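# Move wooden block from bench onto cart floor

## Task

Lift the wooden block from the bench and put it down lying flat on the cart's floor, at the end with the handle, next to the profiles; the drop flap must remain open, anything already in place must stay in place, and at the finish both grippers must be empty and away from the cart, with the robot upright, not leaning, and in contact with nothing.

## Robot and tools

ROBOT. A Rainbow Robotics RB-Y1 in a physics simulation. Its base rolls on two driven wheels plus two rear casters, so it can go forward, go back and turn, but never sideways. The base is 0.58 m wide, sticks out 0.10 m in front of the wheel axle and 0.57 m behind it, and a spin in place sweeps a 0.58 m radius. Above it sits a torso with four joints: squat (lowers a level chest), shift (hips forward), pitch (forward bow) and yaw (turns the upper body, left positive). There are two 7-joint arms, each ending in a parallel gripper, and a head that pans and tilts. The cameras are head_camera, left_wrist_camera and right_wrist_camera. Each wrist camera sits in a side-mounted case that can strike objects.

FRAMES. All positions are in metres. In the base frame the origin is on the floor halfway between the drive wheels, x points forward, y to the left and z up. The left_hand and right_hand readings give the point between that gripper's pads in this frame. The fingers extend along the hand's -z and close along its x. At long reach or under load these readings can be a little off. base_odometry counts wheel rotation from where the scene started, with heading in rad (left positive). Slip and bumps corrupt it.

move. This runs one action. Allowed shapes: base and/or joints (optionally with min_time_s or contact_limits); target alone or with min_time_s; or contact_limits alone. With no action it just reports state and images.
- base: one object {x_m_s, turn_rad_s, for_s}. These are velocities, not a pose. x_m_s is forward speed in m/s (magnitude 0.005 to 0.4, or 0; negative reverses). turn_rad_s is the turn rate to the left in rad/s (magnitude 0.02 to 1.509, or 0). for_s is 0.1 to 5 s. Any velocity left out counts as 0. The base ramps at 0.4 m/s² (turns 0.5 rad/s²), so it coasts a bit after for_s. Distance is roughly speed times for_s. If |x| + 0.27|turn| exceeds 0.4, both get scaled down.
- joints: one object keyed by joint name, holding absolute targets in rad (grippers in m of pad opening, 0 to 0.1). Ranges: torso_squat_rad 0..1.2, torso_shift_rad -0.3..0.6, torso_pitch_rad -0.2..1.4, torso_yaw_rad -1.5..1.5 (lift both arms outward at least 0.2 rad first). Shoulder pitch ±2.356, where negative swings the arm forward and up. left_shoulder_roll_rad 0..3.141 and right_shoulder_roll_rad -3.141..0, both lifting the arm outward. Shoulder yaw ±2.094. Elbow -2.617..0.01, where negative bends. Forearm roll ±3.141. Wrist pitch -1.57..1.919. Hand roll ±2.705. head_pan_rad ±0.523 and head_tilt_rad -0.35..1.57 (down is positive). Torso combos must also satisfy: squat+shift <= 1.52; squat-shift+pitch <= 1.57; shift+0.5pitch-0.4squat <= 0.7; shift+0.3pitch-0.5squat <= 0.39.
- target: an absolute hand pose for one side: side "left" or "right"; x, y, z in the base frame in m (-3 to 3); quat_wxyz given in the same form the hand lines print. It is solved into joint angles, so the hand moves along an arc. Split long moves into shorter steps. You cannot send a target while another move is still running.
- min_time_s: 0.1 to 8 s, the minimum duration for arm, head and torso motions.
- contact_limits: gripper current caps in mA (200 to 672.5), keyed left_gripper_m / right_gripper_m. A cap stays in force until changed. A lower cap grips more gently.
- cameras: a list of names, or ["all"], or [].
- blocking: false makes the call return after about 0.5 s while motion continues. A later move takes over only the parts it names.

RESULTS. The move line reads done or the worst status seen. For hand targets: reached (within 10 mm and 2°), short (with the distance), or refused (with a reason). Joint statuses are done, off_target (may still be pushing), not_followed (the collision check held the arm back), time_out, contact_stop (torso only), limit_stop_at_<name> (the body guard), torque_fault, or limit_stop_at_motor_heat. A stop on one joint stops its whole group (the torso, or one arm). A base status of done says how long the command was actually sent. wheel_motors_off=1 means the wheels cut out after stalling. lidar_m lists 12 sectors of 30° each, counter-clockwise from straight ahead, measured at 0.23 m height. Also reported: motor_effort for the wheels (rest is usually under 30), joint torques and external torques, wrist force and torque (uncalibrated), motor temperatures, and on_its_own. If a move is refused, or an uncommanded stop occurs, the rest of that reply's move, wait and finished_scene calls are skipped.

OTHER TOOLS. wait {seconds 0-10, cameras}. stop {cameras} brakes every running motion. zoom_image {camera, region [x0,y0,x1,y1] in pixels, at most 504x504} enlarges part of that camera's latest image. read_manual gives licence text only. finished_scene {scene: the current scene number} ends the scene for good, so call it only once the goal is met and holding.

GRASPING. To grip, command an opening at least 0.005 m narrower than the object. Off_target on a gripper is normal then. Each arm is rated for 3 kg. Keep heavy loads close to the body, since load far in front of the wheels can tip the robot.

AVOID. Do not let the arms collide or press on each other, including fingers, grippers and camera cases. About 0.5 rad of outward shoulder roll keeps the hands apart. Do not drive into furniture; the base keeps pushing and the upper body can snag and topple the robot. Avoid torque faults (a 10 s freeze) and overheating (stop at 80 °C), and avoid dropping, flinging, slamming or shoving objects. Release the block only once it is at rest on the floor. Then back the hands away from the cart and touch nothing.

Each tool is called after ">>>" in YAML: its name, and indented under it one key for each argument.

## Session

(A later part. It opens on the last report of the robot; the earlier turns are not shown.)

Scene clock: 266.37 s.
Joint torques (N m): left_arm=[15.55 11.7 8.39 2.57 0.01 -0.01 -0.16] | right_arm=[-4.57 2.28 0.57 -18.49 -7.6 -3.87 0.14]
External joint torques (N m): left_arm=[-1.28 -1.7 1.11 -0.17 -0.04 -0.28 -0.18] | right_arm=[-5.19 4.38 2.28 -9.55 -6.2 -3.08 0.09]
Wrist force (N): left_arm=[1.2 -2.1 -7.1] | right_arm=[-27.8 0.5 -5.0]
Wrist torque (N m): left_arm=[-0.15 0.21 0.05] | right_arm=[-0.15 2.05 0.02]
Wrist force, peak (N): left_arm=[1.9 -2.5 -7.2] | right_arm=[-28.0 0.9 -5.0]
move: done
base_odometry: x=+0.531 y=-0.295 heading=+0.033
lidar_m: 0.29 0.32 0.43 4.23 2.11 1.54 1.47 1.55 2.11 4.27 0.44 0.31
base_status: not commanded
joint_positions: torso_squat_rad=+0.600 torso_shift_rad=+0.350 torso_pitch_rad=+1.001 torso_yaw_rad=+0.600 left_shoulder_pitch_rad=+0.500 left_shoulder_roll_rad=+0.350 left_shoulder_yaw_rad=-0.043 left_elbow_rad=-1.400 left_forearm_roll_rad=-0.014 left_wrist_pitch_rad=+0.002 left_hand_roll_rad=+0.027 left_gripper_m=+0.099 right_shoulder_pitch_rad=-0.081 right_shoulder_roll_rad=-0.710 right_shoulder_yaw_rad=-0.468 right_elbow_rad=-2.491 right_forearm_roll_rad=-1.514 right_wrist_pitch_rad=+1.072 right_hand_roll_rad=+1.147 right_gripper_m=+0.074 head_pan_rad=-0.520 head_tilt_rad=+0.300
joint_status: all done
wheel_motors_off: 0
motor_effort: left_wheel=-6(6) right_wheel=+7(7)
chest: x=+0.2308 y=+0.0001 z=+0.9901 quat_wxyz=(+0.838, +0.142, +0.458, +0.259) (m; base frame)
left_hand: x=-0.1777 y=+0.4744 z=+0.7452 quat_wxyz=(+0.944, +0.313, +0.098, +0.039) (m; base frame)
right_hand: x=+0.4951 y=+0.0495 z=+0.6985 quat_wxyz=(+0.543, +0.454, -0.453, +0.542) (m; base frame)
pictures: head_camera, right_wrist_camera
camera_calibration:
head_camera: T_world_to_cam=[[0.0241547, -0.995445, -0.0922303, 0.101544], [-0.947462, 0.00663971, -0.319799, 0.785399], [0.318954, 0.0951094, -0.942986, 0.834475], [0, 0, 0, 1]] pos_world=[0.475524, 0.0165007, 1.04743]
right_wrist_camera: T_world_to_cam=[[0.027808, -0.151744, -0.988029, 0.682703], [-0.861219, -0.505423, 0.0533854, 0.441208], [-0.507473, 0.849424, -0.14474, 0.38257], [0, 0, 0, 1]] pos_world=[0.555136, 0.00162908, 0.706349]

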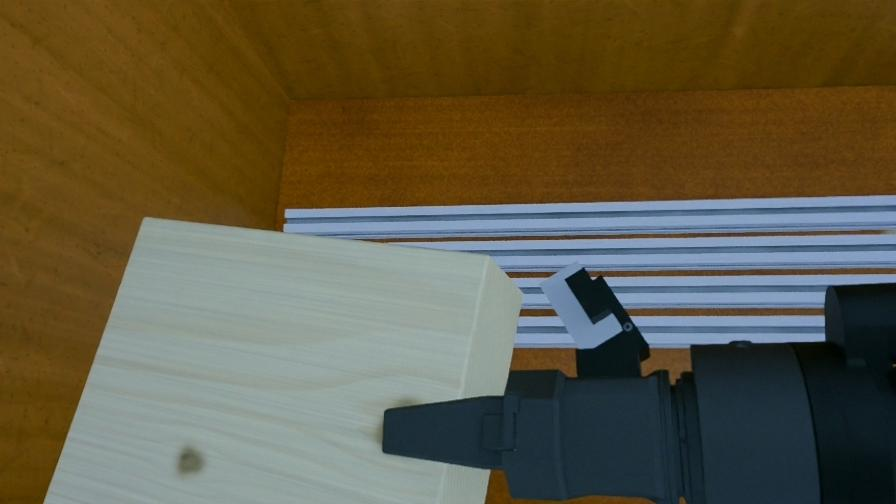

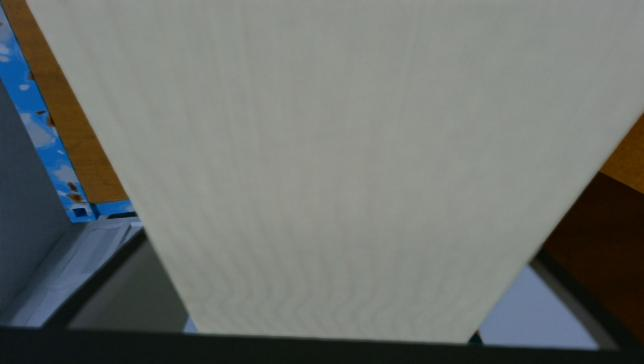

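>>> move:
  target: {"side": "right", "x": 0.495, "y": 0.05, "z": 0.70, "quat_wxyz": [0.5054, 0.4831, -0.4240, 0.5758]}
  cameras: ["head_camera"]

Scene clock: 270.03 s.
Joint torques (N m): left_arm=[15.44 11.38 8.44 2.66 0.02 -0.07 -0.07] | right_arm=[-7.65 -0.54 -1.11 -17.14 -8.05 -3.8 -0.14]
External joint torques (N m): left_arm=[-1.39 -2.03 1.16 -0.08 -0.04 -0.34 -0.09] | right_arm=[-6.89 2.95 1.34 -8.62 -6.57 -3.07 -0.19]
Wrist force (N): left_arm=[2.2 -2.8 -6.2] | right_arm=[-27.7 0.4 -5.0]
Wrist torque (N m): left_arm=[-0.04 0.29 0.05] | right_arm=[-0.25 2.05 -0.01]
Wrist force, peak (N): left_arm=[1.9 -2.4 -7.5] | right_arm=[-29.1 -1.1 -4.5]
move: done
base_odometry: x=+0.531 y=-0.295 heading=+0.033
lidar_m: 0.29 0.31 0.41 4.23 2.10 1.52 1.48 1.55 2.12 4.29 0.41 0.30
base_status: not commanded
joint_positions: torso_squat_rad=+0.600 torso_shift_rad=+0.350 torso_pitch_rad=+1.001 torso_yaw_rad=+0.600 left_shoulder_pitch_rad=+0.500 left_shoulder_roll_rad=+0.350 left_shoulder_yaw_rad=-0.043 left_elbow_rad=-1.400 left_forearm_roll_rad=-0.014 left_wrist_pitch_rad=+0.002 left_hand_roll_rad=+0.027 left_gripper_m=+0.099 right_shoulder_pitch_rad=-0.160 right_shoulder_roll_rad=-0.821 right_shoulder_yaw_rad=-0.461 right_elbow_rad=-2.417 right_forearm_roll_rad=-1.614 right_wrist_pitch_rad=+1.153 right_hand_roll_rad=+1.150 right_gripper_m=+0.074 head_pan_rad=-0.520 head_tilt_rad=+0.300
joint_status: all done
wheel_motors_off: 0
motor_effort: left_wheel=-6(7) right_wheel=+6(10)
chest: x=+0.2308 y=+0.0001 z=+0.9901 quat_wxyz=(+0.838, +0.142, +0.458, +0.259) (m; base frame)
left_hand: x=-0.1778 y=+0.4744 z=+0.7452 quat_wxyz=(+0.944, +0.313, +0.098, +0.039) (m; base frame)
right_hand: x=+0.4950 y=+0.0495 z=+0.6986 quat_wxyz=(+0.507, +0.482, -0.423, +0.576) (m; base frame)
right_hand_status: reached (checked arc, planned for 0.4 s): 1 mm and 0.3 deg off.
pictures: head_camera
camera_calibration:
head_camera: T_world_to_cam=[[0.0241547, -0.995445, -0.0922303, 0.101544], [-0.947462, 0.00663971, -0.319799, 0.785399], [0.318954, 0.0951094, -0.942986, 0.834475], [0, 0, 0, 1]] pos_world=[0.475524, 0.0165007, 1.04743]

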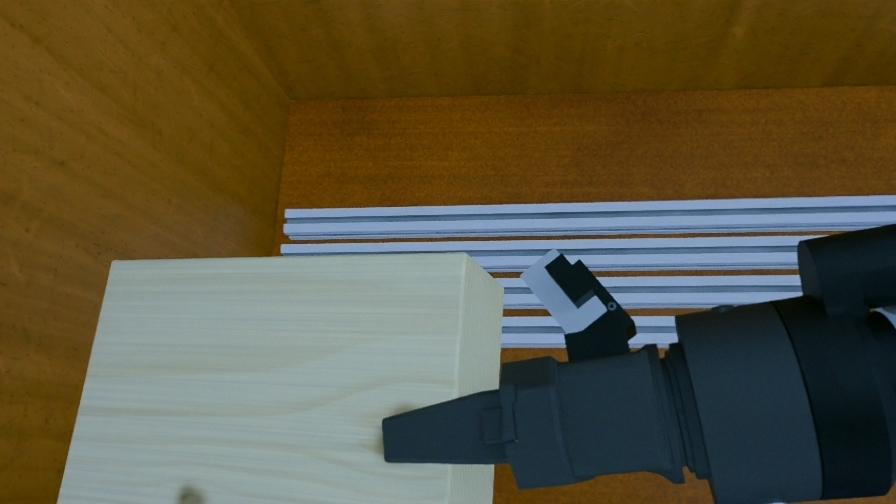

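>>> move:
  joints: {"torso_squat_rad": 1.0, "torso_shift_rad": 0.5, "torso_pitch_rad": 1.0}
  min_time_s: 3
  cameras: ["head_camera", "right_wrist_camera", "left_wrist_camera"]

Scene clock: 273.80 s.
Joint torques (N m): left_arm=[15.31 11.53 8.65 2.5 0.02 0.02 0.04] | right_arm=[-30.36 11.85 -1.45 -14.5 -7.97 -3.77 -0.14]
External joint torques (N m): left_arm=[-1.4 -1.74 1.45 -0.06 -0.04 -0.22 0.02] | right_arm=[-29.5 15.59 1.18 -6.07 -6.51 -2.96 -0.19]
Wrist force (N): left_arm=[1.4 -2.8 -6.5] | right_arm=[-27.8 1.3 -5.3]
Wrist torque (N m): left_arm=[-0.06 0.16 0.09] | right_arm=[-0.23 2.07 0.01]
Wrist force, peak (N): left_arm=[2.6 -1.5 -8.7] | right_arm=[-36.5 0.7 -7.7]
move: contact_stop
base_odometry: x=+0.531 y=-0.295 heading=+0.033
lidar_m: 0.28 0.30 0.42 4.27 2.10 1.53 1.46 1.54 2.12 4.27 0.42 0.31
base_status: not commanded
joint_positions: torso_squat_rad=+0.703 torso_shift_rad=+0.380 torso_pitch_rad=+0.982 torso_yaw_rad=+0.594 left_shoulder_pitch_rad=+0.500 left_shoulder_roll_rad=+0.350 left_shoulder_yaw_rad=-0.043 left_elbow_rad=-1.400 left_forearm_roll_rad=-0.014 left_wrist_pitch_rad=+0.002 left_hand_roll_rad=+0.027 left_gripper_m=+0.099 right_shoulder_pitch_rad=-0.154 right_shoulder_roll_rad=-0.824 right_shoulder_yaw_rad=-0.461 right_elbow_rad=-2.417 right_forearm_roll_rad=-1.613 right_wrist_pitch_rad=+1.153 right_hand_roll_rad=+1.150 right_gripper_m=+0.074 head_pan_rad=-0.520 head_tilt_rad=+0.300
joint_status: torso_squat_rad contact_stop (moved +0.103 of +0.400); torso_shift_rad contact_stop (moved +0.029 of +0.150); the others done
wheel_motors_off: 0
on_its_own: torso_squat_rad is held at +0.703, not at your +1.000, since a contact_stop; torso_shift_rad is held at +0.382, not at your +0.500, since a contact_stop
motor_effort: left_wheel=-11(23) right_wheel=+2(17)
chest: x=+0.2272 y=+0.0013 z=+0.9484 quat_wxyz=(+0.843, +0.137, +0.451, +0.258) (m; base frame)
left_hand: x=-0.1755 y=+0.4746 z=+0.6923 quat_wxyz=(+0.946, +0.310, +0.089, +0.041) (m; base frame)
right_hand: x=+0.4956 y=+0.0473 z=+0.6604 quat_wxyz=(+0.506, +0.475, -0.423, +0.583) (m; base frame)
pictures: head_camera, left_wrist_camera, right_wrist_camera
camera_calibration:
head_camera: T_world_to_cam=[[0.023563, -0.996135, -0.0846179, 0.0918447], [-0.941189, 0.00643331, -0.33782, 0.784287], [0.337059, 0.0876015, -0.937399, 0.786811], [0, 0, 0, 1]] pos_world=[0.470796, 0.0175183, 1.01028]
left_wrist_camera: T_world_to_cam=[[0.978146, 0.15872, -0.134309, 0.188767], [0.13559, -0.976644, -0.166677, 0.631768], [-0.157627, 0.144823, -0.976821, 0.652441], [0, 0, 0, 1]] pos_world=[-0.167461, 0.492563, 0.767972]
right_wrist_camera: T_world_to_cam=[[0.0633512, -0.158677, -0.985296, 0.625554], [-0.788717, -0.61288, 0.0479897, 0.415195], [-0.611483, 0.77408, -0.163978, 0.446906], [0, 0, 0, 1]] pos_world=[0.561118, 0.00778552, 0.669714]

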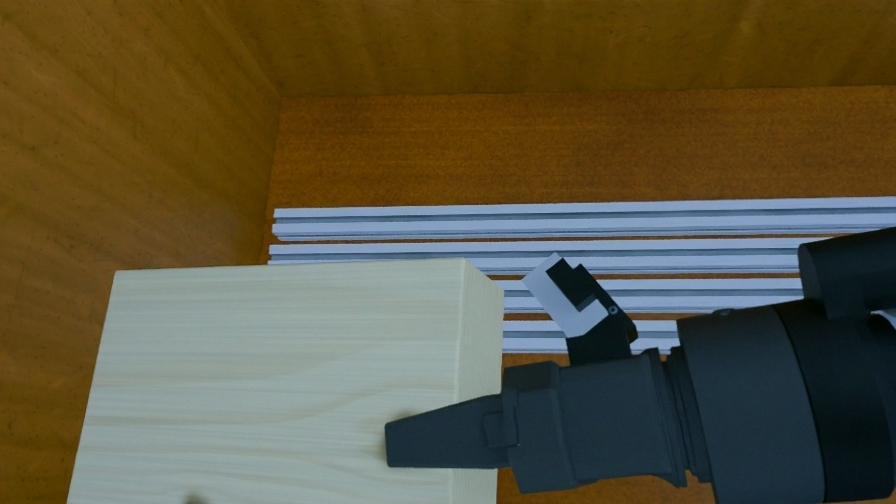

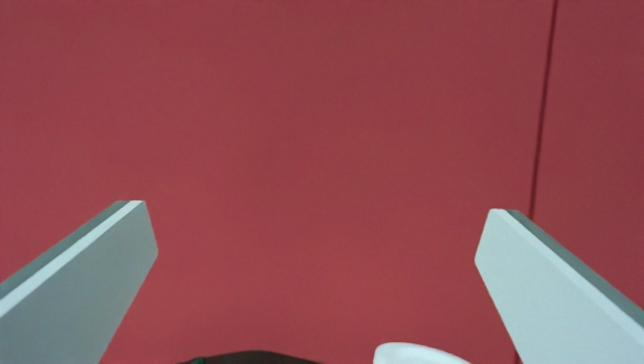

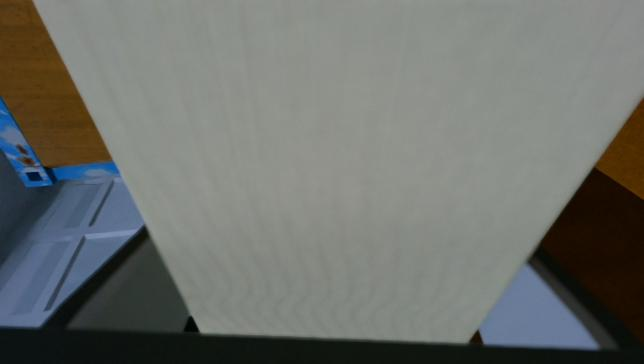

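>>> move:
  joints: {"torso_squat_rad": 0.5, "torso_shift_rad": 0.33, "torso_pitch_rad": 1.0, "torso_yaw_rad": 0.6}
  min_time_s: 1.5

>>> move:
  joints: {"right_shoulder_pitch_rad": -0.188, "right_shoulder_roll_rad": -1.15, "right_shoulder_yaw_rad": -0.085, "right_elbow_rad": -2.15, "right_forearm_roll_rad": -2.16, "right_wrist_pitch_rad": 0.83, "right_hand_roll_rad": 1.74}
  min_time_s: 2.0
  cameras: ["head_camera"]

Scene clock: 303.67 s.
Joint torques (N m): left_arm=[15.73 11.8 8.82 2.78 -0.06 0.04 -0.05] | right_arm=[-7.9 1.2 -1.45 -17.15 -8.24 -3.71 0]
External joint torques (N m): left_arm=[-1.1 -1.61 1.54 0.04 -0.12 -0.23 -0.07] | right_arm=[-7.13 4.7 1 -8.63 -6.76 -2.92 -0.05]
Wrist force (N): left_arm=[2.3 -2.3 -6.4] | right_arm=[-28.0 0.6 -4.3]
Wrist torque (N m): left_arm=[-0.10 0.32 0.07] | right_arm=[-0.26 2.05 0.02]
Wrist force, peak (N): left_arm=[2.3 -2.4 -7.2] | right_arm=[-30.2 0.8 -5.0]
move: done
base_odometry: x=+0.531 y=-0.295 heading=+0.033
lidar_m: 0.29 0.30 0.43 4.27 2.10 1.55 1.47 1.56 2.13 4.28 0.42 0.30
base_status: not commanded
joint_positions: torso_squat_rad=+0.500 torso_shift_rad=+0.330 torso_pitch_rad=+1.001 torso_yaw_rad=+0.600 left_shoulder_pitch_rad=+0.500 left_shoulder_roll_rad=+0.350 left_shoulder_yaw_rad=-0.043 left_elbow_rad=-1.400 left_forearm_roll_rad=-0.014 left_wrist_pitch_rad=+0.002 left_hand_roll_rad=+0.027 left_gripper_m=+0.099 right_shoulder_pitch_rad=-0.160 right_shoulder_roll_rad=-0.821 right_shoulder_yaw_rad=-0.461 right_elbow_rad=-2.417 right_forearm_roll_rad=-1.613 right_wrist_pitch_rad=+1.153 right_hand_roll_rad=+1.150 right_gripper_m=+0.074 head_pan_rad=-0.520 head_tilt_rad=+0.300
joint_status: all done
wheel_motors_off: 0
motor_effort: left_wheel=-7(11) right_wheel=+8(11)
chest: x=+0.2318 y=+0.0002 z=+1.0286 quat_wxyz=(+0.838, +0.142, +0.458, +0.259) (m; base frame)
left_hand: x=-0.1768 y=+0.4744 z=+0.7835 quat_wxyz=(+0.944, +0.313, +0.098, +0.039) (m; base frame)
right_hand: x=+0.4959 y=+0.0495 z=+0.7370 quat_wxyz=(+0.507, +0.482, -0.422, +0.576) (m; base frame)
camera_calibration:
head_camera: T_world_to_cam=[[0.0241143, -0.995454, -0.0921394, 0.105094], [-0.947462, 0.00664881, -0.319798, 0.798563], [0.318957, 0.0950103, -0.942995, 0.870494], [0, 0, 0, 1]] pos_world=[0.476424, 0.0166009, 1.08593]
left_wrist_camera: T_world_to_cam=[[0.975054, 0.161985, -0.151761, 0.213905], [0.134584, -0.975125, -0.176122, 0.653463], [-0.176515, 0.151304, -0.9726, 0.73158], [0, 0, 0, 1]] pos_world=[-0.167381, 0.491868, 0.859086]
right_wrist_camera: T_world_to_cam=[[0.0466024, -0.147474, -0.987967, 0.711065], [-0.788429, -0.612726, 0.0542715, 0.408351], [-0.613357, 0.776413, -0.144827, 0.444661], [0, 0, 0, 1]] pos_world=[0.561554, 0.00983026, 0.744746]

Scene clock: 305.97 s.
Joint torques (N m): left_arm=[15.88 11.61 8.84 2.92 -0.02 0.08 0] | right_arm=[-10.07 -2.61 -3.33 -19.18 -7.61 1.23 -0.07]
External joint torques (N m): left_arm=[-0.95 -1.79 1.57 0.18 -0.08 -0.19 -0.01] | right_arm=[-7.53 2.47 0.45 -10.49 -6.25 0.98 -0.12]
Wrist force (N): left_arm=[1.3 -2.6 -6.4] | right_arm=[-28.4 2.1 2.6]
Wrist torque (N m): left_arm=[-0.06 0.15 0.07] | right_arm=[-0.10 2.11 0.05]
Wrist force, peak (N): left_arm=[2.5 -3.0 -7.2] | right_arm=[-29.2 1.0 -4.8]
move: done
base_odometry: x=+0.531 y=-0.295 heading=+0.033
lidar_m: 0.28 0.30 0.43 4.26 2.11 1.54 1.48 1.56 2.12 4.27 0.42 0.31
base_status: not commanded
joint_positions: torso_squat_rad=+0.500 torso_shift_rad=+0.330 torso_pitch_rad=+1.001 torso_yaw_rad=+0.600 left_shoulder_pitch_rad=+0.500 left_shoulder_roll_rad=+0.350 left_shoulder_yaw_rad=-0.043 left_elbow_rad=-1.400 left_forearm_roll_rad=-0.014 left_wrist_pitch_rad=+0.002 left_hand_roll_rad=+0.027 left_gripper_m=+0.099 right_shoulder_pitch_rad=-0.186 right_shoulder_roll_rad=-1.150 right_shoulder_yaw_rad=-0.085 right_elbow_rad=-2.147 right_forearm_roll_rad=-2.158 right_wrist_pitch_rad=+0.830 right_hand_roll_rad=+1.740 right_gripper_m=+0.074 head_pan_rad=-0.520 head_tilt_rad=+0.300
joint_status: all done
wheel_motors_off: 0
motor_effort: left_wheel=-7(8) right_wheel=+9(10)
chest: x=+0.2318 y=+0.0002 z=+1.0286 quat_wxyz=(+0.838, +0.142, +0.458, +0.259) (m; base frame)
left_hand: x=-0.1768 y=+0.4744 z=+0.7835 quat_wxyz=(+0.944, +0.313, +0.098, +0.039) (m; base frame)
right_hand: x=+0.4728 y=+0.0800 z=+0.7285 quat_wxyz=(+0.401, +0.573, -0.460, +0.547) (m; base frame)
pictures: head_camera
camera_calibration:
head_camera: T_world_to_cam=[[0.0241143, -0.995454, -0.0921394, 0.105094], [-0.947462, 0.00664881, -0.319798, 0.798563], [0.318957, 0.0950103, -0.942995, 0.870494], [0, 0, 0, 1]] pos_world=[0.476424, 0.0166009, 1.08593]

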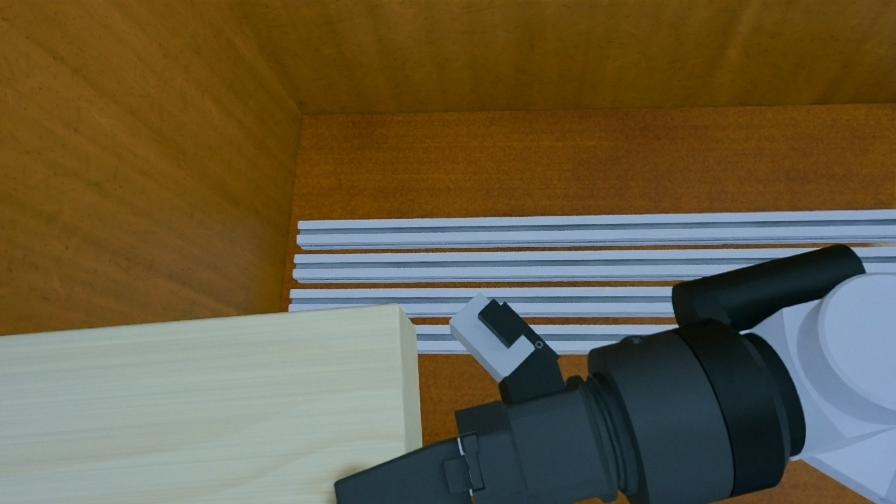

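>>> move:
  target: {"side": "right", "x": 0.495, "y": 0.05, "z": 0.68, "quat_wxyz": [0.5054, 0.4831, -0.4240, 0.5758]}
  min_time_s: 1.5

>>> move:
  target: {"side": "right", "x": 0.495, "y": 0.05, "z": 0.62, "quat_wxyz": [0.5054, 0.4831, -0.4240, 0.5758]}
  min_time_s: 1.5
  cameras: ["head_camera"]

Scene clock: 309.23 s.
Joint torques (N m): left_arm=[15.6 11.96 8.51 2.83 -0.02 0.04 -0.09] | right_arm=[-6.43 -5.04 -7.56 -19.46 -5.75 0.47 -0.38]
External joint torques (N m): left_arm=[-1.23 -1.44 1.23 0.09 -0.08 -0.23 -0.1] | right_arm=[-5.02 0.39 -3.06 -11.11 -4.72 0.38 -0.43]
Wrist force (N): left_arm=[1.5 -3.0 -6.3] | right_arm=[-28.7 0.9 -4.4]
Wrist torque (N m): left_arm=[-0.01 0.20 0.03] | right_arm=[-0.24 2.13 0.07]
Wrist force, peak (N): left_arm=[2.2 -2.8 -7.0] | right_arm=[-37.9 -1.0 -1.2]
move: done
base_odometry: x=+0.531 y=-0.295 heading=+0.033
lidar_m: 0.29 0.30 0.44 4.27 2.10 1.54 1.47 1.55 2.11 4.29 0.43 0.31
base_status: not commanded
joint_positions: torso_squat_rad=+0.500 torso_shift_rad=+0.330 torso_pitch_rad=+1.001 torso_yaw_rad=+0.600 left_shoulder_pitch_rad=+0.500 left_shoulder_roll_rad=+0.350 left_shoulder_yaw_rad=-0.043 left_elbow_rad=-1.400 left_forearm_roll_rad=-0.014 left_wrist_pitch_rad=+0.002 left_hand_roll_rad=+0.027 left_gripper_m=+0.099 right_shoulder_pitch_rad=+0.033 right_shoulder_roll_rad=-1.252 right_shoulder_yaw_rad=-0.222 right_elbow_rad=-2.204 right_forearm_roll_rad=-2.010 right_wrist_pitch_rad=+0.635 right_hand_roll_rad=+1.590 right_gripper_m=+0.074 head_pan_rad=-0.520 head_tilt_rad=+0.300
joint_status: all done
wheel_motors_off: 0
motor_effort: left_wheel=-9(10) right_wheel=+7(11)
chest: x=+0.2318 y=+0.0002 z=+1.0286 quat_wxyz=(+0.838, +0.142, +0.458, +0.259) (m; base frame)
left_hand: x=-0.1768 y=+0.4744 z=+0.7836 quat_wxyz=(+0.944, +0.313, +0.098, +0.039) (m; base frame)
right_hand: x=+0.4949 y=+0.0498 z=+0.6794 quat_wxyz=(+0.502, +0.486, -0.426, +0.575) (m; base frame)
right_hand_status: reached (checked arc, planned for 1.5 s): 1 mm and 0.6 deg off.
camera_calibration:
head_camera: T_world_to_cam=[[0.0241547, -0.995445, -0.0922303, 0.105074], [-0.947462, 0.00663971, -0.319799, 0.798564], [0.318954, 0.0951094, -0.942986, 0.870493], [0, 0, 0, 1]] pos_world=[0.476424, 0.0165007, 1.08593]
left_wrist_camera: T_world_to_cam=[[0.975052, 0.162012, -0.15174, 0.21389], [0.134597, -0.975105, -0.176221, 0.653444], [-0.176512, 0.151401, -0.972585, 0.731534], [0, 0, 0, 1]] pos_world=[-0.167381, 0.491768, 0.859085]
right_wrist_camera: T_world_to_cam=[[0.0480138, -0.13357, -0.989876, 0.654197], [-0.786493, -0.61596, 0.0449666, 0.416481], [-0.61573, 0.776371, -0.134627, 0.42973], [0, 0, 0, 1]] pos_world=[0.560746, 0.0102866, 0.686699]

Scene clock: 311.07 s.
Joint torques (N m): left_arm=[15.43 11.53 8.72 2.7 0.02 0.06 0] | right_arm=[-8.66 -0.99 -4.25 -18.98 -6.74 2.31 -0.02]
External joint torques (N m): left_arm=[-1.4 -1.88 1.44 -0.04 -0.04 -0.21 -0.02] | right_arm=[-7.29 4.42 -0.34 -10.71 -5.58 1.9 -0.07]
Wrist force (N): left_arm=[1.7 -2.6 -6.5] | right_arm=[-27.2 1.5 -4.8]
Wrist torque (N m): left_arm=[-0.04 0.22 0.09] | right_arm=[-0.34 2.15 0.09]
Wrist force, peak (N): left_arm=[1.6 -3.1 -6.9] | right_arm=[-28.9 1.5 -4.3]
move: done
base_odometry: x=+0.531 y=-0.295 heading=+0.033
lidar_m: 0.28 0.30 0.44 4.26 2.10 1.53 1.46 1.54 2.11 4.27 0.42 0.31
base_status: not commanded
joint_positions: torso_squat_rad=+0.500 torso_shift_rad=+0.330 torso_pitch_rad=+1.001 torso_yaw_rad=+0.600 left_shoulder_pitch_rad=+0.500 left_shoulder_roll_rad=+0.350 left_shoulder_yaw_rad=-0.043 left_elbow_rad=-1.400 left_forearm_roll_rad=-0.014 left_wrist_pitch_rad=+0.002 left_hand_roll_rad=+0.027 left_gripper_m=+0.099 right_shoulder_pitch_rad=-0.090 right_shoulder_roll_rad=-1.162 right_shoulder_yaw_rad=-0.095 right_elbow_rad=-1.971 right_forearm_roll_rad=-2.059 right_wrist_pitch_rad=+0.725 right_hand_roll_rad=+1.795 right_gripper_m=+0.074 head_pan_rad=-0.520 head_tilt_rad=+0.300
joint_status: all done
wheel_motors_off: 0
motor_effort: left_wheel=-8(9) right_wheel=+8(9)
chest: x=+0.2318 y=+0.0002 z=+1.0286 quat_wxyz=(+0.838, +0.142, +0.458, +0.259) (m; base frame)
left_hand: x=-0.1768 y=+0.4744 z=+0.7836 quat_wxyz=(+0.944, +0.313, +0.098, +0.039) (m; base frame)
right_hand: x=+0.4948 y=+0.0492 z=+0.6184 quat_wxyz=(+0.507, +0.482, -0.422, +0.577) (m; base frame)
right_hand_status: reached (checked arc, planned for 1.5 s): 2 mm and 0.3 deg off.
pictures: head_camera
camera_calibration:
head_camera: T_world_to_cam=[[0.0241547, -0.995445, -0.0922303, 0.105074], [-0.947462, 0.00663971, -0.319799, 0.798564], [0.318954, 0.0951094, -0.942986, 0.870493], [0, 0, 0, 1]] pos_world=[0.476424, 0.0165007, 1.08593]

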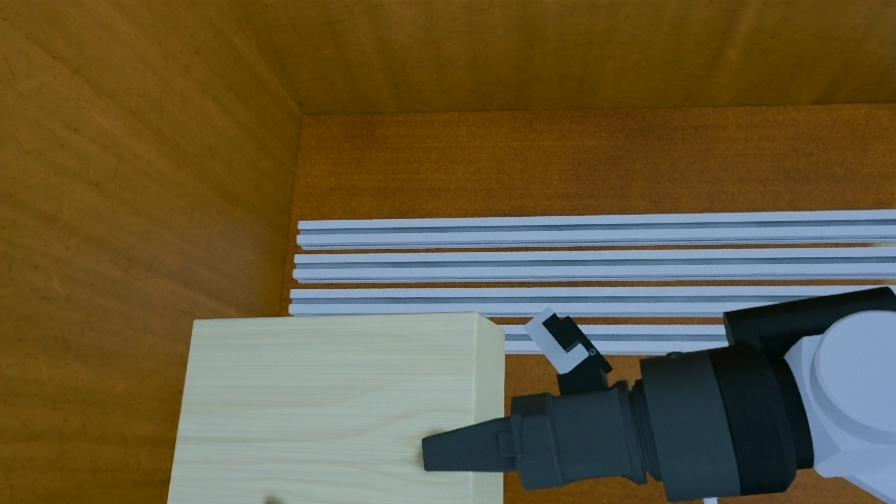

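>>> move:
  joints: {"right_shoulder_pitch_rad": -0.216, "right_shoulder_roll_rad": -1.479, "right_shoulder_yaw_rad": 0.29, "right_elbow_rad": -1.875, "right_forearm_roll_rad": -2.716, "right_wrist_pitch_rad": 0.504, "right_hand_roll_rad": 2.337}
  min_time_s: 2.0
  cameras: ["head_camera"]

Scene clock: 317.30 s.
Joint torques (N m): left_arm=[15.61 11.6 8.58 2.82 -0.09 -0.04 0.02] | right_arm=[-10.51 -5.9 -6.99 -18.69 -3.8 6.64 0.11]
External joint torques (N m): left_arm=[-1.21 -1.8 1.3 0.08 -0.14 -0.31 0] | right_arm=[-7.28 1.78 -2.29 -11.37 -3.12 5.35 0.06]
Wrist force (N): left_arm=[1.3 -2.7 -6.4] | right_arm=[-27.8 1.6 -4.7]
Wrist torque (N m): left_arm=[-0.03 0.20 0.09] | right_arm=[-0.18 2.13 0.01]
Wrist force, peak (N): left_arm=[2.4 -2.8 -7.5] | right_arm=[-31.3 -30.4 8.0]
move: done
base_odometry: x=+0.531 y=-0.295 heading=+0.033
lidar_m: 0.29 0.29 0.41 4.26 2.11 1.53 1.47 1.55 2.11 4.28 0.43 0.30
base_status: not commanded
joint_positions: torso_squat_rad=+0.500 torso_shift_rad=+0.330 torso_pitch_rad=+1.001 torso_yaw_rad=+0.600 left_shoulder_pitch_rad=+0.500 left_shoulder_roll_rad=+0.350 left_shoulder_yaw_rad=-0.043 left_elbow_rad=-1.400 left_forearm_roll_rad=-0.014 left_wrist_pitch_rad=+0.002 left_hand_roll_rad=+0.027 left_gripper_m=+0.099 right_shoulder_pitch_rad=-0.214 right_shoulder_roll_rad=-1.479 right_shoulder_yaw_rad=+0.290 right_elbow_rad=-1.872 right_forearm_roll_rad=-2.715 right_wrist_pitch_rad=+0.503 right_hand_roll_rad=+2.337 right_gripper_m=+0.074 head_pan_rad=-0.520 head_tilt_rad=+0.300
joint_status: all done
wheel_motors_off: 0
motor_effort: left_wheel=-11(17) right_wheel=+7(10)
chest: x=+0.2318 y=+0.0001 z=+1.0286 quat_wxyz=(+0.838, +0.142, +0.458, +0.259) (m; base frame)
left_hand: x=-0.1767 y=+0.4744 z=+0.7836 quat_wxyz=(+0.944, +0.313, +0.098, +0.039) (m; base frame)
right_hand: x=+0.4959 y=+0.0493 z=+0.5962 quat_wxyz=(+0.507, +0.481, -0.422, +0.577) (m; base frame)
pictures: head_camera
camera_calibration:
head_camera: T_world_to_cam=[[0.0240679, -0.995444, -0.0922551, 0.105142], [-0.947434, 0.00673842, -0.319879, 0.798636], [0.319043, 0.0951045, -0.942956, 0.870418], [0, 0, 0, 1]] pos_world=[0.476424, 0.016501, 1.08593]

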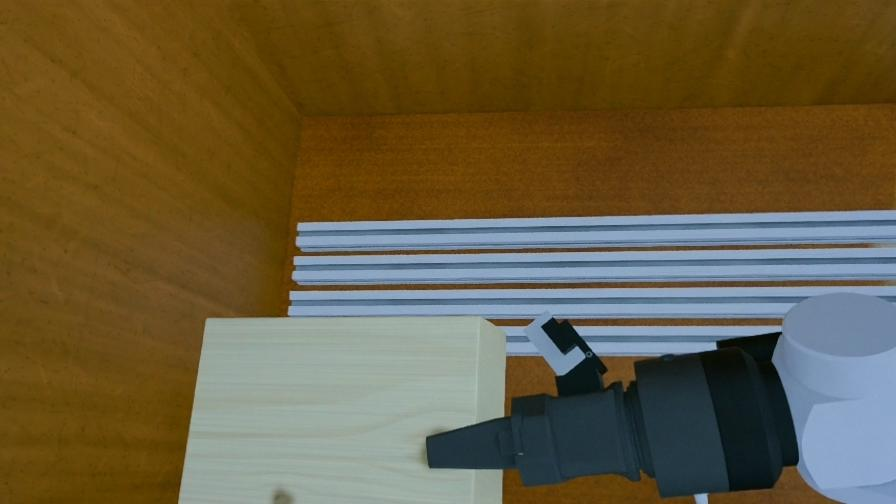

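>>> move:
  joints: {"torso_squat_rad": 0.78, "torso_shift_rad": 0.41, "torso_pitch_rad": 1.0}
  min_time_s: 2.0
  cameras: ["head_camera"]

>>> move:
  joints: {"torso_squat_rad": 0.97, "torso_shift_rad": 0.49, "torso_pitch_rad": 1.0}
  min_time_s: 2.0
  cameras: ["head_camera", "right_wrist_camera"]

Scene clock: 321.57 s.
Joint torques (N m): left_arm=[15.68 11.5 8.9 2.67 -0.15 0 -0.01] | right_arm=[-10.46 -6.05 -7.14 -19 -3.75 6.64 0.19]
External joint torques (N m): left_arm=[-1.15 -1.9 1.62 -0.07 -0.21 -0.27 -0.02] | right_arm=[-7.23 1.62 -2.43 -11.68 -3.07 5.35 0.14]
Wrist force (N): left_arm=[1.9 -2.0 -6.3] | right_arm=[-27.7 1.0 -4.6]
Wrist torque (N m): left_arm=[-0.10 0.26 0.09] | right_arm=[-0.23 2.12 0.02]
Wrist force, peak (N): left_arm=[1.8 -2.3 -7.7] | right_arm=[-28.8 1.5 -4.6]
move: done
base_odometry: x=+0.531 y=-0.295 heading=+0.033
lidar_m: 0.28 0.30 0.43 4.26 2.09 1.53 1.47 1.55 2.13 4.26 0.44 0.31
base_status: not commanded
joint_positions: torso_squat_rad=+0.780 torso_shift_rad=+0.410 torso_pitch_rad=+1.001 torso_yaw_rad=+0.600 left_shoulder_pitch_rad=+0.500 left_shoulder_roll_rad=+0.350 left_shoulder_yaw_rad=-0.043 left_elbow_rad=-1.400 left_forearm_roll_rad=-0.014 left_wrist_pitch_rad=+0.002 left_hand_roll_rad=+0.027 left_gripper_m=+0.099 right_shoulder_pitch_rad=-0.214 right_shoulder_roll_rad=-1.479 right_shoulder_yaw_rad=+0.291 right_elbow_rad=-1.872 right_forearm_roll_rad=-2.715 right_wrist_pitch_rad=+0.503 right_hand_roll_rad=+2.337 right_gripper_m=+0.074 head_pan_rad=-0.520 head_tilt_rad=+0.300
joint_status: all done
wheel_motors_off: 0
motor_effort: left_wheel=-8(11) right_wheel=+8(10)
chest: x=+0.2311 y=+0.0001 z=+0.9038 quat_wxyz=(+0.838, +0.142, +0.458, +0.259) (m; base frame)
left_hand: x=-0.1775 y=+0.4743 z=+0.6588 quat_wxyz=(+0.944, +0.313, +0.098, +0.039) (m; base frame)
right_hand: x=+0.4951 y=+0.0493 z=+0.4714 quat_wxyz=(+0.507, +0.481, -0.422, +0.577) (m; base frame)
pictures: head_camera
camera_calibration:
head_camera: T_world_to_cam=[[0.0240577, -0.995444, -0.0922583, 0.0936628], [-0.947435, 0.00674902, -0.319878, 0.758083], [0.319043, 0.0951043, -0.942956, 0.753055], [0, 0, 0, 1]] pos_world=[0.475724, 0.016501, 0.961233]

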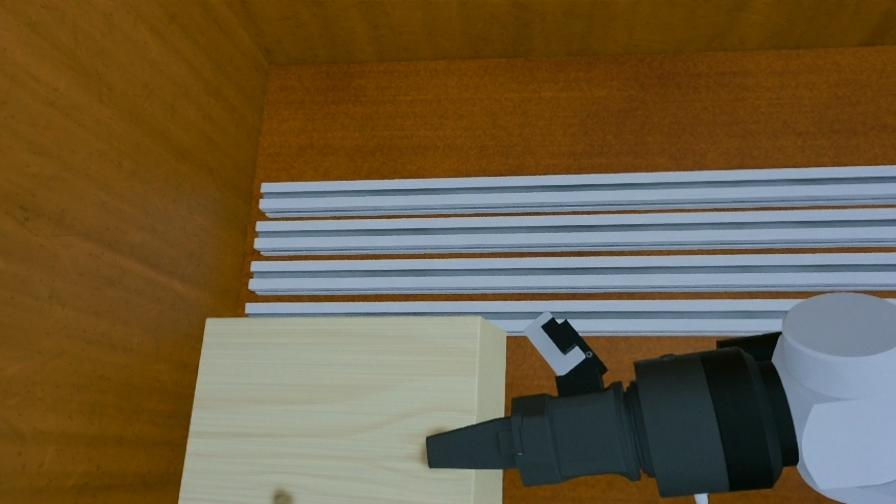

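Scene clock: 323.87 s.
Joint torques (N m): left_arm=[15.68 11.68 8.74 2.84 0.04 0.09 0.04] | right_arm=[4.88 -4.22 5.78 -15.78 2.67 6.6 1.11]
External joint torques (N m): left_arm=[-1.13 -1.73 1.46 0.11 -0.02 -0.18 0.02] | right_arm=[8.21 3.52 10.57 -8.46 3.36 5.31 1.06]
Wrist force (N): left_arm=[1.4 -2.6 -6.6] | right_arm=[-6.7 -30.1 14.9]
Wrist torque (N m): left_arm=[-0.06 0.17 0.07] | right_arm=[-0.24 -0.50 -1.38]
Wrist force, peak (N): left_arm=[1.8 -2.3 -7.5] | right_arm=[-12.8 -37.9 7.0]
move: done
base_odometry: x=+0.531 y=-0.295 heading=+0.033
lidar_m: 0.27 0.29 0.41 4.25 2.11 1.53 1.47 1.54 2.12 4.27 0.43 0.30
base_status: not commanded
joint_positions: torso_squat_rad=+0.970 torso_shift_rad=+0.490 torso_pitch_rad=+1.000 torso_yaw_rad=+0.600 left_shoulder_pitch_rad=+0.500 left_shoulder_roll_rad=+0.350 left_shoulder_yaw_rad=-0.043 left_elbow_rad=-1.400 left_forearm_roll_rad=-0.014 left_wrist_pitch_rad=+0.002 left_hand_roll_rad=+0.027 left_gripper_m=+0.099 right_shoulder_pitch_rad=-0.218 right_shoulder_roll_rad=-1.480 right_shoulder_yaw_rad=+0.287 right_elbow_rad=-1.873 right_forearm_roll_rad=-2.717 right_wrist_pitch_rad=+0.503 right_hand_roll_rad=+2.337 right_gripper_m=+0.074 head_pan_rad=-0.520 head_tilt_rad=+0.300
joint_status: all done
wheel_motors_off: 0
motor_effort: left_wheel=-20(20) right_wheel=+3(9)
chest: x=+0.2186 y=+0.0000 z=+0.7969 quat_wxyz=(+0.838, +0.142, +0.458, +0.259) (m; base frame)
left_hand: x=-0.1896 y=+0.4743 z=+0.5515 quat_wxyz=(+0.944, +0.313, +0.098, +0.039) (m; base frame)
right_hand: x=+0.4858 y=+0.0501 z=+0.3666 quat_wxyz=(+0.506, +0.480, -0.426, +0.577) (m; base frame)
pictures: head_camera, right_wrist_camera
camera_calibration:
head_camera: T_world_to_cam=[[0.0240724, -0.995443, -0.0922653, 0.0840191], [-0.947061, 0.00684872, -0.320982, 0.712875], [0.320151, 0.0951076, -0.94258, 0.655601], [0, 0, 0, 1]] pos_world=[0.463222, 0.0164013, 0.854529]
right_wrist_camera: T_world_to_cam=[[0.053683, -0.146321, -0.98778, 0.342177], [-0.791213, -0.609707, 0.0473163, 0.424698], [-0.60918, 0.779004, -0.148502, 0.383535], [0, 0, 0, 1]] pos_world=[0.5513, 0.0102334, 0.374856]

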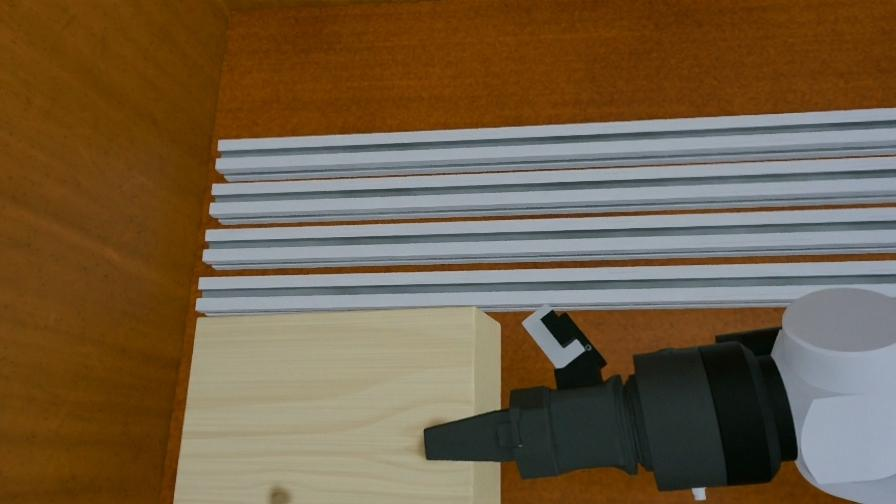

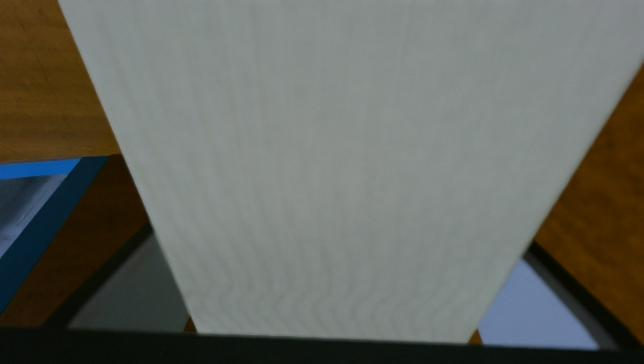

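>>> move:
  target: {"side": "right", "x": 0.503, "y": 0.045, "z": 0.385, "quat_wxyz": [0.5054, 0.4831, -0.4240, 0.5758]}
  min_time_s: 1
  cameras: ["head_camera"]

Scene clock: 330.77 s.
Joint torques (N m): left_arm=[15.74 11.55 9.25 2.69 0.07 0.08 0.05] | right_arm=[-8.86 -7.47 -11.17 -18.6 -4.17 6.38 -0.48]
External joint torques (N m): left_arm=[-1.09 -1.86 1.97 -0.05 0.01 -0.19 0.03] | right_arm=[-4.94 0.96 -5.76 -11.58 -3.46 5.12 -0.53]
Wrist force (N): left_arm=[0.7 -2.6 -6.2] | right_arm=[-27.6 1.0 -4.4]
Wrist torque (N m): left_arm=[-0.03 0.09 0.04] | right_arm=[-0.24 2.04 0.09]
Wrist force, peak (N): left_arm=[1.9 -3.0 -7.4] | right_arm=[-28.2 -23.5 -7.6]
move: done
base_odometry: x=+0.531 y=-0.295 heading=+0.033
lidar_m: 0.28 0.29 0.40 4.28 2.11 1.54 1.47 1.55 2.13 4.27 0.43 0.29
base_status: not commanded
joint_positions: torso_squat_rad=+0.970 torso_shift_rad=+0.490 torso_pitch_rad=+1.001 torso_yaw_rad=+0.600 left_shoulder_pitch_rad=+0.500 left_shoulder_roll_rad=+0.350 left_shoulder_yaw_rad=-0.043 left_elbow_rad=-1.400 left_forearm_roll_rad=-0.014 left_wrist_pitch_rad=+0.002 left_hand_roll_rad=+0.027 left_gripper_m=+0.099 right_shoulder_pitch_rad=-0.186 right_shoulder_roll_rad=-1.549 right_shoulder_yaw_rad=+0.224 right_elbow_rad=-1.904 right_forearm_roll_rad=-2.761 right_wrist_pitch_rad=+0.510 right_hand_roll_rad=+2.301 right_gripper_m=+0.074 head_pan_rad=-0.520 head_tilt_rad=+0.300
joint_status: all done
wheel_motors_off: 0
motor_effort: left_wheel=-12(19) right_wheel=+6(7)
chest: x=+0.2188 y=+0.0001 z=+0.7966 quat_wxyz=(+0.838, +0.142, +0.458, +0.259) (m; base frame)
left_hand: x=-0.1897 y=+0.4743 z=+0.5516 quat_wxyz=(+0.944, +0.313, +0.098, +0.039) (m; base frame)
right_hand: x=+0.5027 y=+0.0444 z=+0.3826 quat_wxyz=(+0.507, +0.482, -0.422, +0.576) (m; base frame)
right_hand_status: reached (checked arc, planned for 1.0 s): 3 mm and 0.3 deg off.
pictures: head_camera
camera_calibration:
head_camera: T_world_to_cam=[[0.0241118, -0.995434, -0.0923531, 0.084022], [-0.947394, 0.00674019, -0.319998, 0.712318], [0.31916, 0.0952105, -0.942906, 0.655773], [0, 0, 0, 1]] pos_world=[0.463524, 0.0164007, 0.854033]

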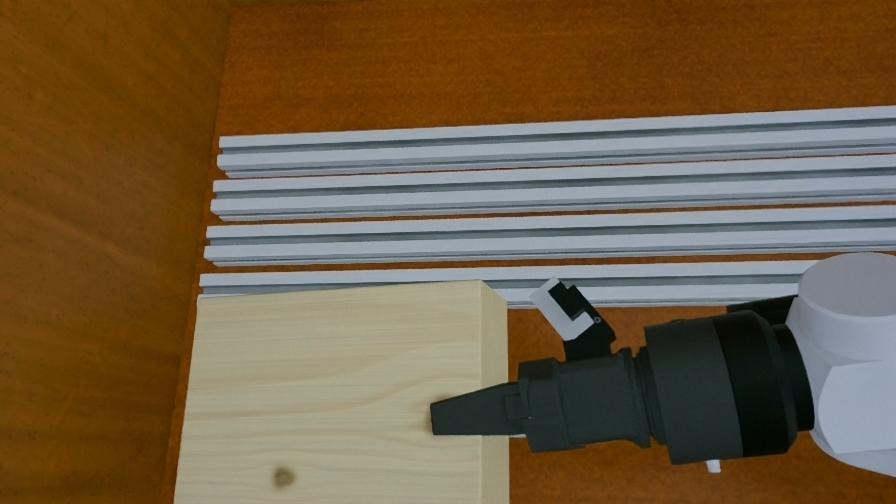

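>>> move:
  target: {"side": "right", "x": 0.505, "y": 0.045, "z": 0.34, "quat_wxyz": [0.5054, 0.4831, -0.4240, 0.5758]}
  min_time_s: 1

>>> move:
  target: {"side": "right", "x": 0.505, "y": 0.045, "z": 0.315, "quat_wxyz": [0.5054, 0.4831, -0.4240, 0.5758]}
  min_time_s: 1
  cameras: ["head_camera", "right_wrist_camera"]

Scene clock: 337.23 s.
Joint torques (N m): left_arm=[15.58 11.57 8.77 2.8 -0.05 0.04 0.08] | right_arm=[-1.14 -9.18 0.23 -3.25 4.39 -0.97 2.12]
External joint torques (N m): left_arm=[-1.23 -1.84 1.49 0.08 -0.11 -0.23 0.06] | right_arm=[2.77 -0.84 5.18 3.62 5.22 -2.24 2.07]
Wrist force (N): left_arm=[1.9 -2.0 -6.9] | right_arm=[0.5 -6.4 8.8]
Wrist torque (N m): left_arm=[-0.11 0.23 0.09] | right_arm=[-1.00 -4.53 -2.60]
Wrist force, peak (N): left_arm=[2.4 -2.9 -7.4] | right_arm=[-28.3 1.1 -4.7]
move: done
base_odometry: x=+0.531 y=-0.295 heading=+0.033
lidar_m: 0.27 0.29 0.41 4.25 2.10 1.52 1.47 1.55 2.12 4.26 0.43 0.30
base_status: not commanded
joint_positions: torso_squat_rad=+0.970 torso_shift_rad=+0.490 torso_pitch_rad=+1.000 torso_yaw_rad=+0.600 left_shoulder_pitch_rad=+0.500 left_shoulder_roll_rad=+0.350 left_shoulder_yaw_rad=-0.043 left_elbow_rad=-1.400 left_forearm_roll_rad=-0.014 left_wrist_pitch_rad=+0.002 left_hand_roll_rad=+0.027 left_gripper_m=+0.099 right_shoulder_pitch_rad=-0.332 right_shoulder_roll_rad=-1.430 right_shoulder_yaw_rad=+0.339 right_elbow_rad=-1.707 right_forearm_roll_rad=-2.688 right_wrist_pitch_rad=+0.620 right_hand_roll_rad=+2.321 right_gripper_m=+0.075 head_pan_rad=-0.520 head_tilt_rad=+0.300
joint_status: all done
wheel_motors_off: 0
motor_effort: left_wheel=-11(12) right_wheel=+9(11)
chest: x=+0.2186 y=+0.0000 z=+0.7969 quat_wxyz=(+0.838, +0.142, +0.458, +0.259) (m; base frame)
left_hand: x=-0.1897 y=+0.4743 z=+0.5516 quat_wxyz=(+0.944, +0.313, +0.098, +0.039) (m; base frame)
right_hand: x=+0.5053 y=+0.0454 z=+0.3420 quat_wxyz=(+0.507, +0.481, -0.425, +0.575) (m; base frame)
right_hand_status: reached (checked arc, planned for 1.0 s): 2 mm and 0.3 deg off.
camera_calibration:
head_camera: T_world_to_cam=[[0.0240169, -0.995424, -0.0924857, 0.0841239], [-0.947135, 0.00695016, -0.320759, 0.712687], [0.319934, 0.0953002, -0.942635, 0.655661], [0, 0, 0, 1]] pos_world=[0.463222, 0.0163011, 0.85443]
left_wrist_camera: T_world_to_cam=[[0.975234, 0.161878, -0.15071, 0.190732], [0.134601, -0.975082, -0.176345, 0.614382], [-0.175501, 0.151692, -0.972722, 0.503839], [0, 0, 0, 1]] pos_world=[-0.18028, 0.491769, 0.627184]
right_wrist_camera: T_world_to_cam=[[0.0488207, -0.1446, -0.988285, 0.318583], [-0.791295, -0.609381, 0.0500717, 0.437459], [-0.609483, 0.77958, -0.144172, 0.394067], [0, 0, 0, 1]] pos_world=[0.570782, 0.00544006, 0.349759]

Scene clock: 347.90 s.
Joint torques (N m): left_arm=[15.6 11.57 8.72 2.79 0.07 0.03 0] | right_arm=[4.55 -11.08 0.02 17.9 5.38 -9.09 2.12]
External joint torques (N m): left_arm=[-1.18 -1.83 1.43 0.09 0.01 -0.23 -0.02] | right_arm=[8.61 -2.84 4.82 24.67 6.26 -10.39 2.07]
External joint torques when the fault began: right_arm=[10.97 -3.29 7.26 41.17 10.45 -18.93 3.47]
Wrist force (N): left_arm=[1.9 -2.4 -7.0] | right_arm=[63.9 11.4 11.5]
Wrist torque (N m): left_arm=[-0.08 0.27 0.07] | right_arm=[-0.44 3.73 -2.05]
Wrist force, peak (N): left_arm=[1.7 -3.3 -7.5] | right_arm=[113.8 25.2 28.3]
move: torque_fault
TORQUE FAULT: right_elbow_rad reached its load limit. The robot stopped for 10 seconds, dropped its targets and accepts commands again. The stop added 9.4 s to the call.
base_odometry: x=+0.531 y=-0.295 heading=+0.033
lidar_m: 0.28 0.29 0.42 4.27 2.10 1.53 1.47 1.55 2.11 4.28 0.41 0.29
base_status: not commanded
joint_positions: torso_squat_rad=+0.970 torso_shift_rad=+0.489 torso_pitch_rad=+0.997 torso_yaw_rad=+0.600 left_shoulder_pitch_rad=+0.500 left_shoulder_roll_rad=+0.350 left_shoulder_yaw_rad=-0.043 left_elbow_rad=-1.400 left_forearm_roll_rad=-0.014 left_wrist_pitch_rad=+0.002 left_hand_roll_rad=+0.027 left_gripper_m=+0.099 right_shoulder_pitch_rad=-0.385 right_shoulder_roll_rad=-1.381 right_shoulder_yaw_rad=+0.368 right_elbow_rad=-1.621 right_forearm_roll_rad=-2.669 right_wrist_pitch_rad=+0.678 right_hand_roll_rad=+2.335 right_gripper_m=+0.076 head_pan_rad=-0.520 head_tilt_rad=+0.300
joint_status: right_shoulder_pitch_rad torque_fault (moved -0.053 of -0.077); right_shoulder_roll_rad torque_fault (moved +0.048 of +0.074); right_shoulder_yaw_rad torque_fault (moved +0.029 of +0.050); right_elbow_rad torque_fault (moved +0.086 of +0.142); right_forearm_roll_rad torque_fault (moved +0.018 of +0.035); right_wrist_pitch_rad torque_fault (moved +0.058 of +0.083); right_hand_roll_rad torque_fault (moved +0.015 of +0.026)
wheel_motors_off: 0
on_its_own: right_shoulder_pitch_rad is held at -0.383, not at your -0.409, since a torque_fault; right_shoulder_roll_rad is held at -1.382, not at your -1.355, since a torque_fault; right_shoulder_yaw_rad is held at +0.369, not at your +0.389, since a torque_fault; right_elbow_rad is held at -1.615, not at your -1.565, since a torque_fault; right_forearm_roll_rad is held at -2.668, not at your -2.653, since a torque_fault; right_wrist_pitch_rad is held at +0.675, not at your +0.704, since a torque_fault; right_hand_roll_rad is held at +2.336, not at your +2.346, since a torque_fault
motor_effort: left_wheel=-6(19) right_wheel=+10(24)
chest: x=+0.2177 y=+0.0000 z=+0.7976 quat_wxyz=(+0.839, +0.141, +0.457, +0.259) (m; base frame)
left_hand: x=-0.1900 y=+0.4743 z=+0.5513 quat_wxyz=(+0.944, +0.313, +0.097, +0.040) (m; base frame)
right_hand: x=+0.5075 y=+0.0468 z=+0.3302 quat_wxyz=(+0.503, +0.484, -0.429, +0.573) (m; base frame)
right_hand_status: short (checked arc, planned for 1.0 s): torque_fault, 16 mm and 0.7 deg off.
pictures: head_camera, right_wrist_camera
camera_calibration:
head_camera: T_world_to_cam=[[0.0244122, -0.995434, -0.0922741, 0.0840122], [-0.94634, 0.00674247, -0.323102, 0.713823], [0.322249, 0.0952104, -0.941855, 0.655548], [0, 0, 0, 1]] pos_world=[0.462219, 0.0164007, 0.855821]
right_wrist_camera: T_world_to_cam=[[0.0505818, -0.132843, -0.989845, 0.306195], [-0.791054, -0.610338, 0.0414876, 0.443396], [-0.609651, 0.780923, -0.135958, 0.389936], [0, 0, 0, 1]] pos_world=[0.572987, 0.00678684, 0.337705]

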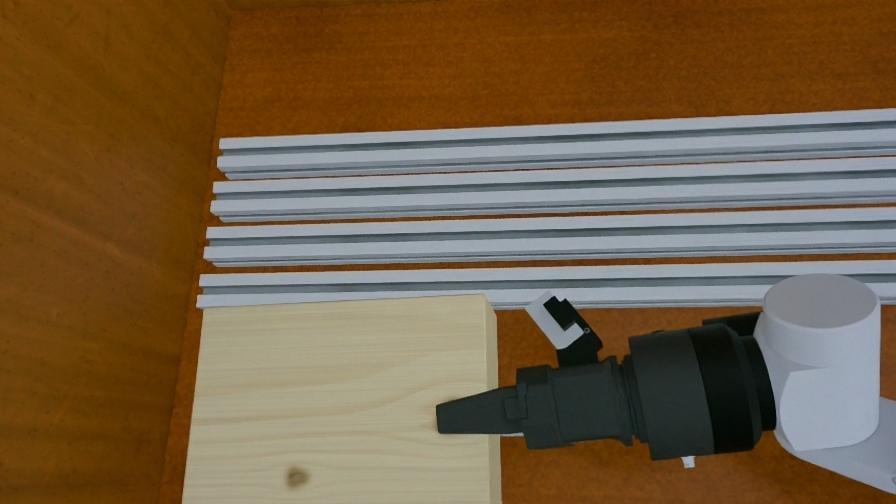

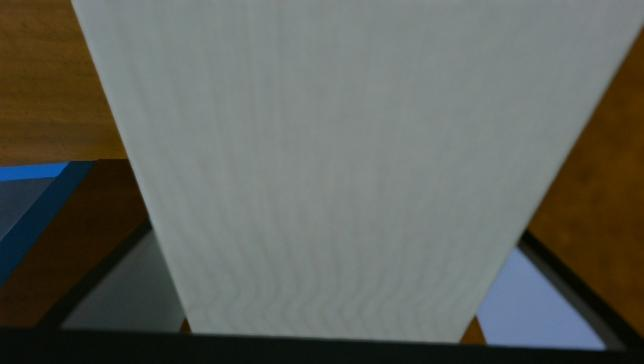

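>>> move:
  target: {"side": "right", "x": 0.505, "y": 0.045, "z": 0.343, "quat_wxyz": [0.5054, 0.4831, -0.4240, 0.5758]}
  min_time_s: 1
  cameras: ["head_camera"]

Scene clock: 353.00 s.
Joint torques (N m): left_arm=[15.52 11.69 8.8 2.73 -0.06 0.09 -0.02] | right_arm=[-5.44 -9.82 -8.76 -13.63 -2.35 4.14 0.11]
External joint torques (N m): left_arm=[-1.3 -1.72 1.52 0 -0.12 -0.18 -0.03] | right_arm=[-1.53 -1.46 -3.82 -6.79 -1.52 2.87 0.06]
Wrist force (N): left_arm=[1.8 -2.8 -6.1] | right_arm=[-19.6 0.6 -4.3]
Wrist torque (N m): left_arm=[-0.05 0.24 0.10] | right_arm=[-0.46 0.16 -0.46]
Wrist force, peak (N): left_arm=[1.8 -2.6 -7.6] | right_arm=[65.1 11.8 12.0]
move: done
base_odometry: x=+0.531 y=-0.295 heading=+0.033
lidar_m: 0.28 0.30 0.41 4.28 2.11 1.53 1.47 1.56 2.11 4.27 0.42 0.30
base_status: not commanded
joint_positions: torso_squat_rad=+0.970 torso_shift_rad=+0.490 torso_pitch_rad=+1.000 torso_yaw_rad=+0.600 left_shoulder_pitch_rad=+0.500 left_shoulder_roll_rad=+0.350 left_shoulder_yaw_rad=-0.043 left_elbow_rad=-1.400 left_forearm_roll_rad=-0.014 left_wrist_pitch_rad=+0.002 left_hand_roll_rad=+0.027 left_gripper_m=+0.099 right_shoulder_pitch_rad=-0.336 right_shoulder_roll_rad=-1.429 right_shoulder_yaw_rad=+0.343 right_elbow_rad=-1.699 right_forearm_roll_rad=-2.686 right_wrist_pitch_rad=+0.629 right_hand_roll_rad=+2.318 right_gripper_m=+0.076 head_pan_rad=-0.520 head_tilt_rad=+0.300
joint_status: all done
wheel_motors_off: 0
motor_effort: left_wheel=-6(6) right_wheel=+5(12)
chest: x=+0.2187 y=+0.0001 z=+0.7967 quat_wxyz=(+0.838, +0.142, +0.458, +0.259) (m; base frame)
left_hand: x=-0.1898 y=+0.4743 z=+0.5517 quat_wxyz=(+0.944, +0.313, +0.098, +0.039) (m; base frame)
right_hand: x=+0.5044 y=+0.0448 z=+0.3403 quat_wxyz=(+0.507, +0.484, -0.422, +0.575) (m; base frame)
right_hand_status: reached (checked arc, planned for 1.0 s): 3 mm and 0.3 deg off.
pictures: head_camera
camera_calibration:
head_camera: T_world_to_cam=[[0.024266, -0.995425, -0.0924097, 0.0840214], [-0.94729, 0.00664316, -0.32031, 0.712411], [0.319458, 0.0953114, -0.942795, 0.655789], [0, 0, 0, 1]] pos_world=[0.463323, 0.0164002, 0.854231]

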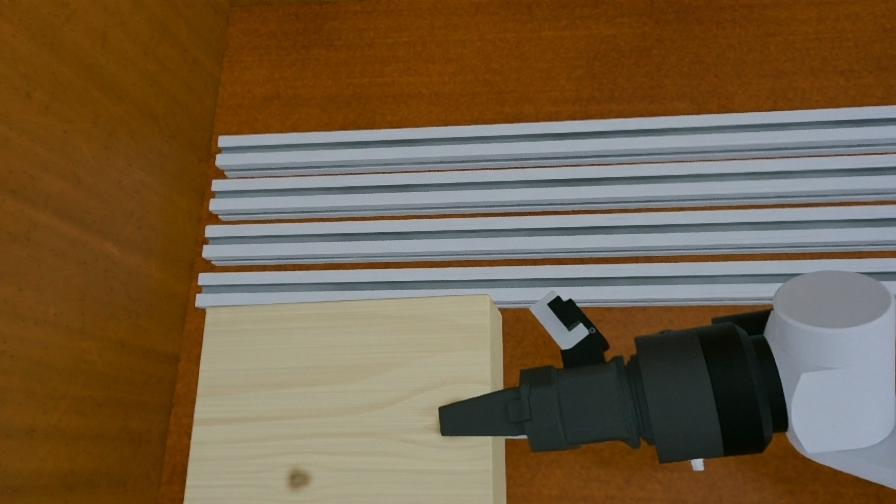

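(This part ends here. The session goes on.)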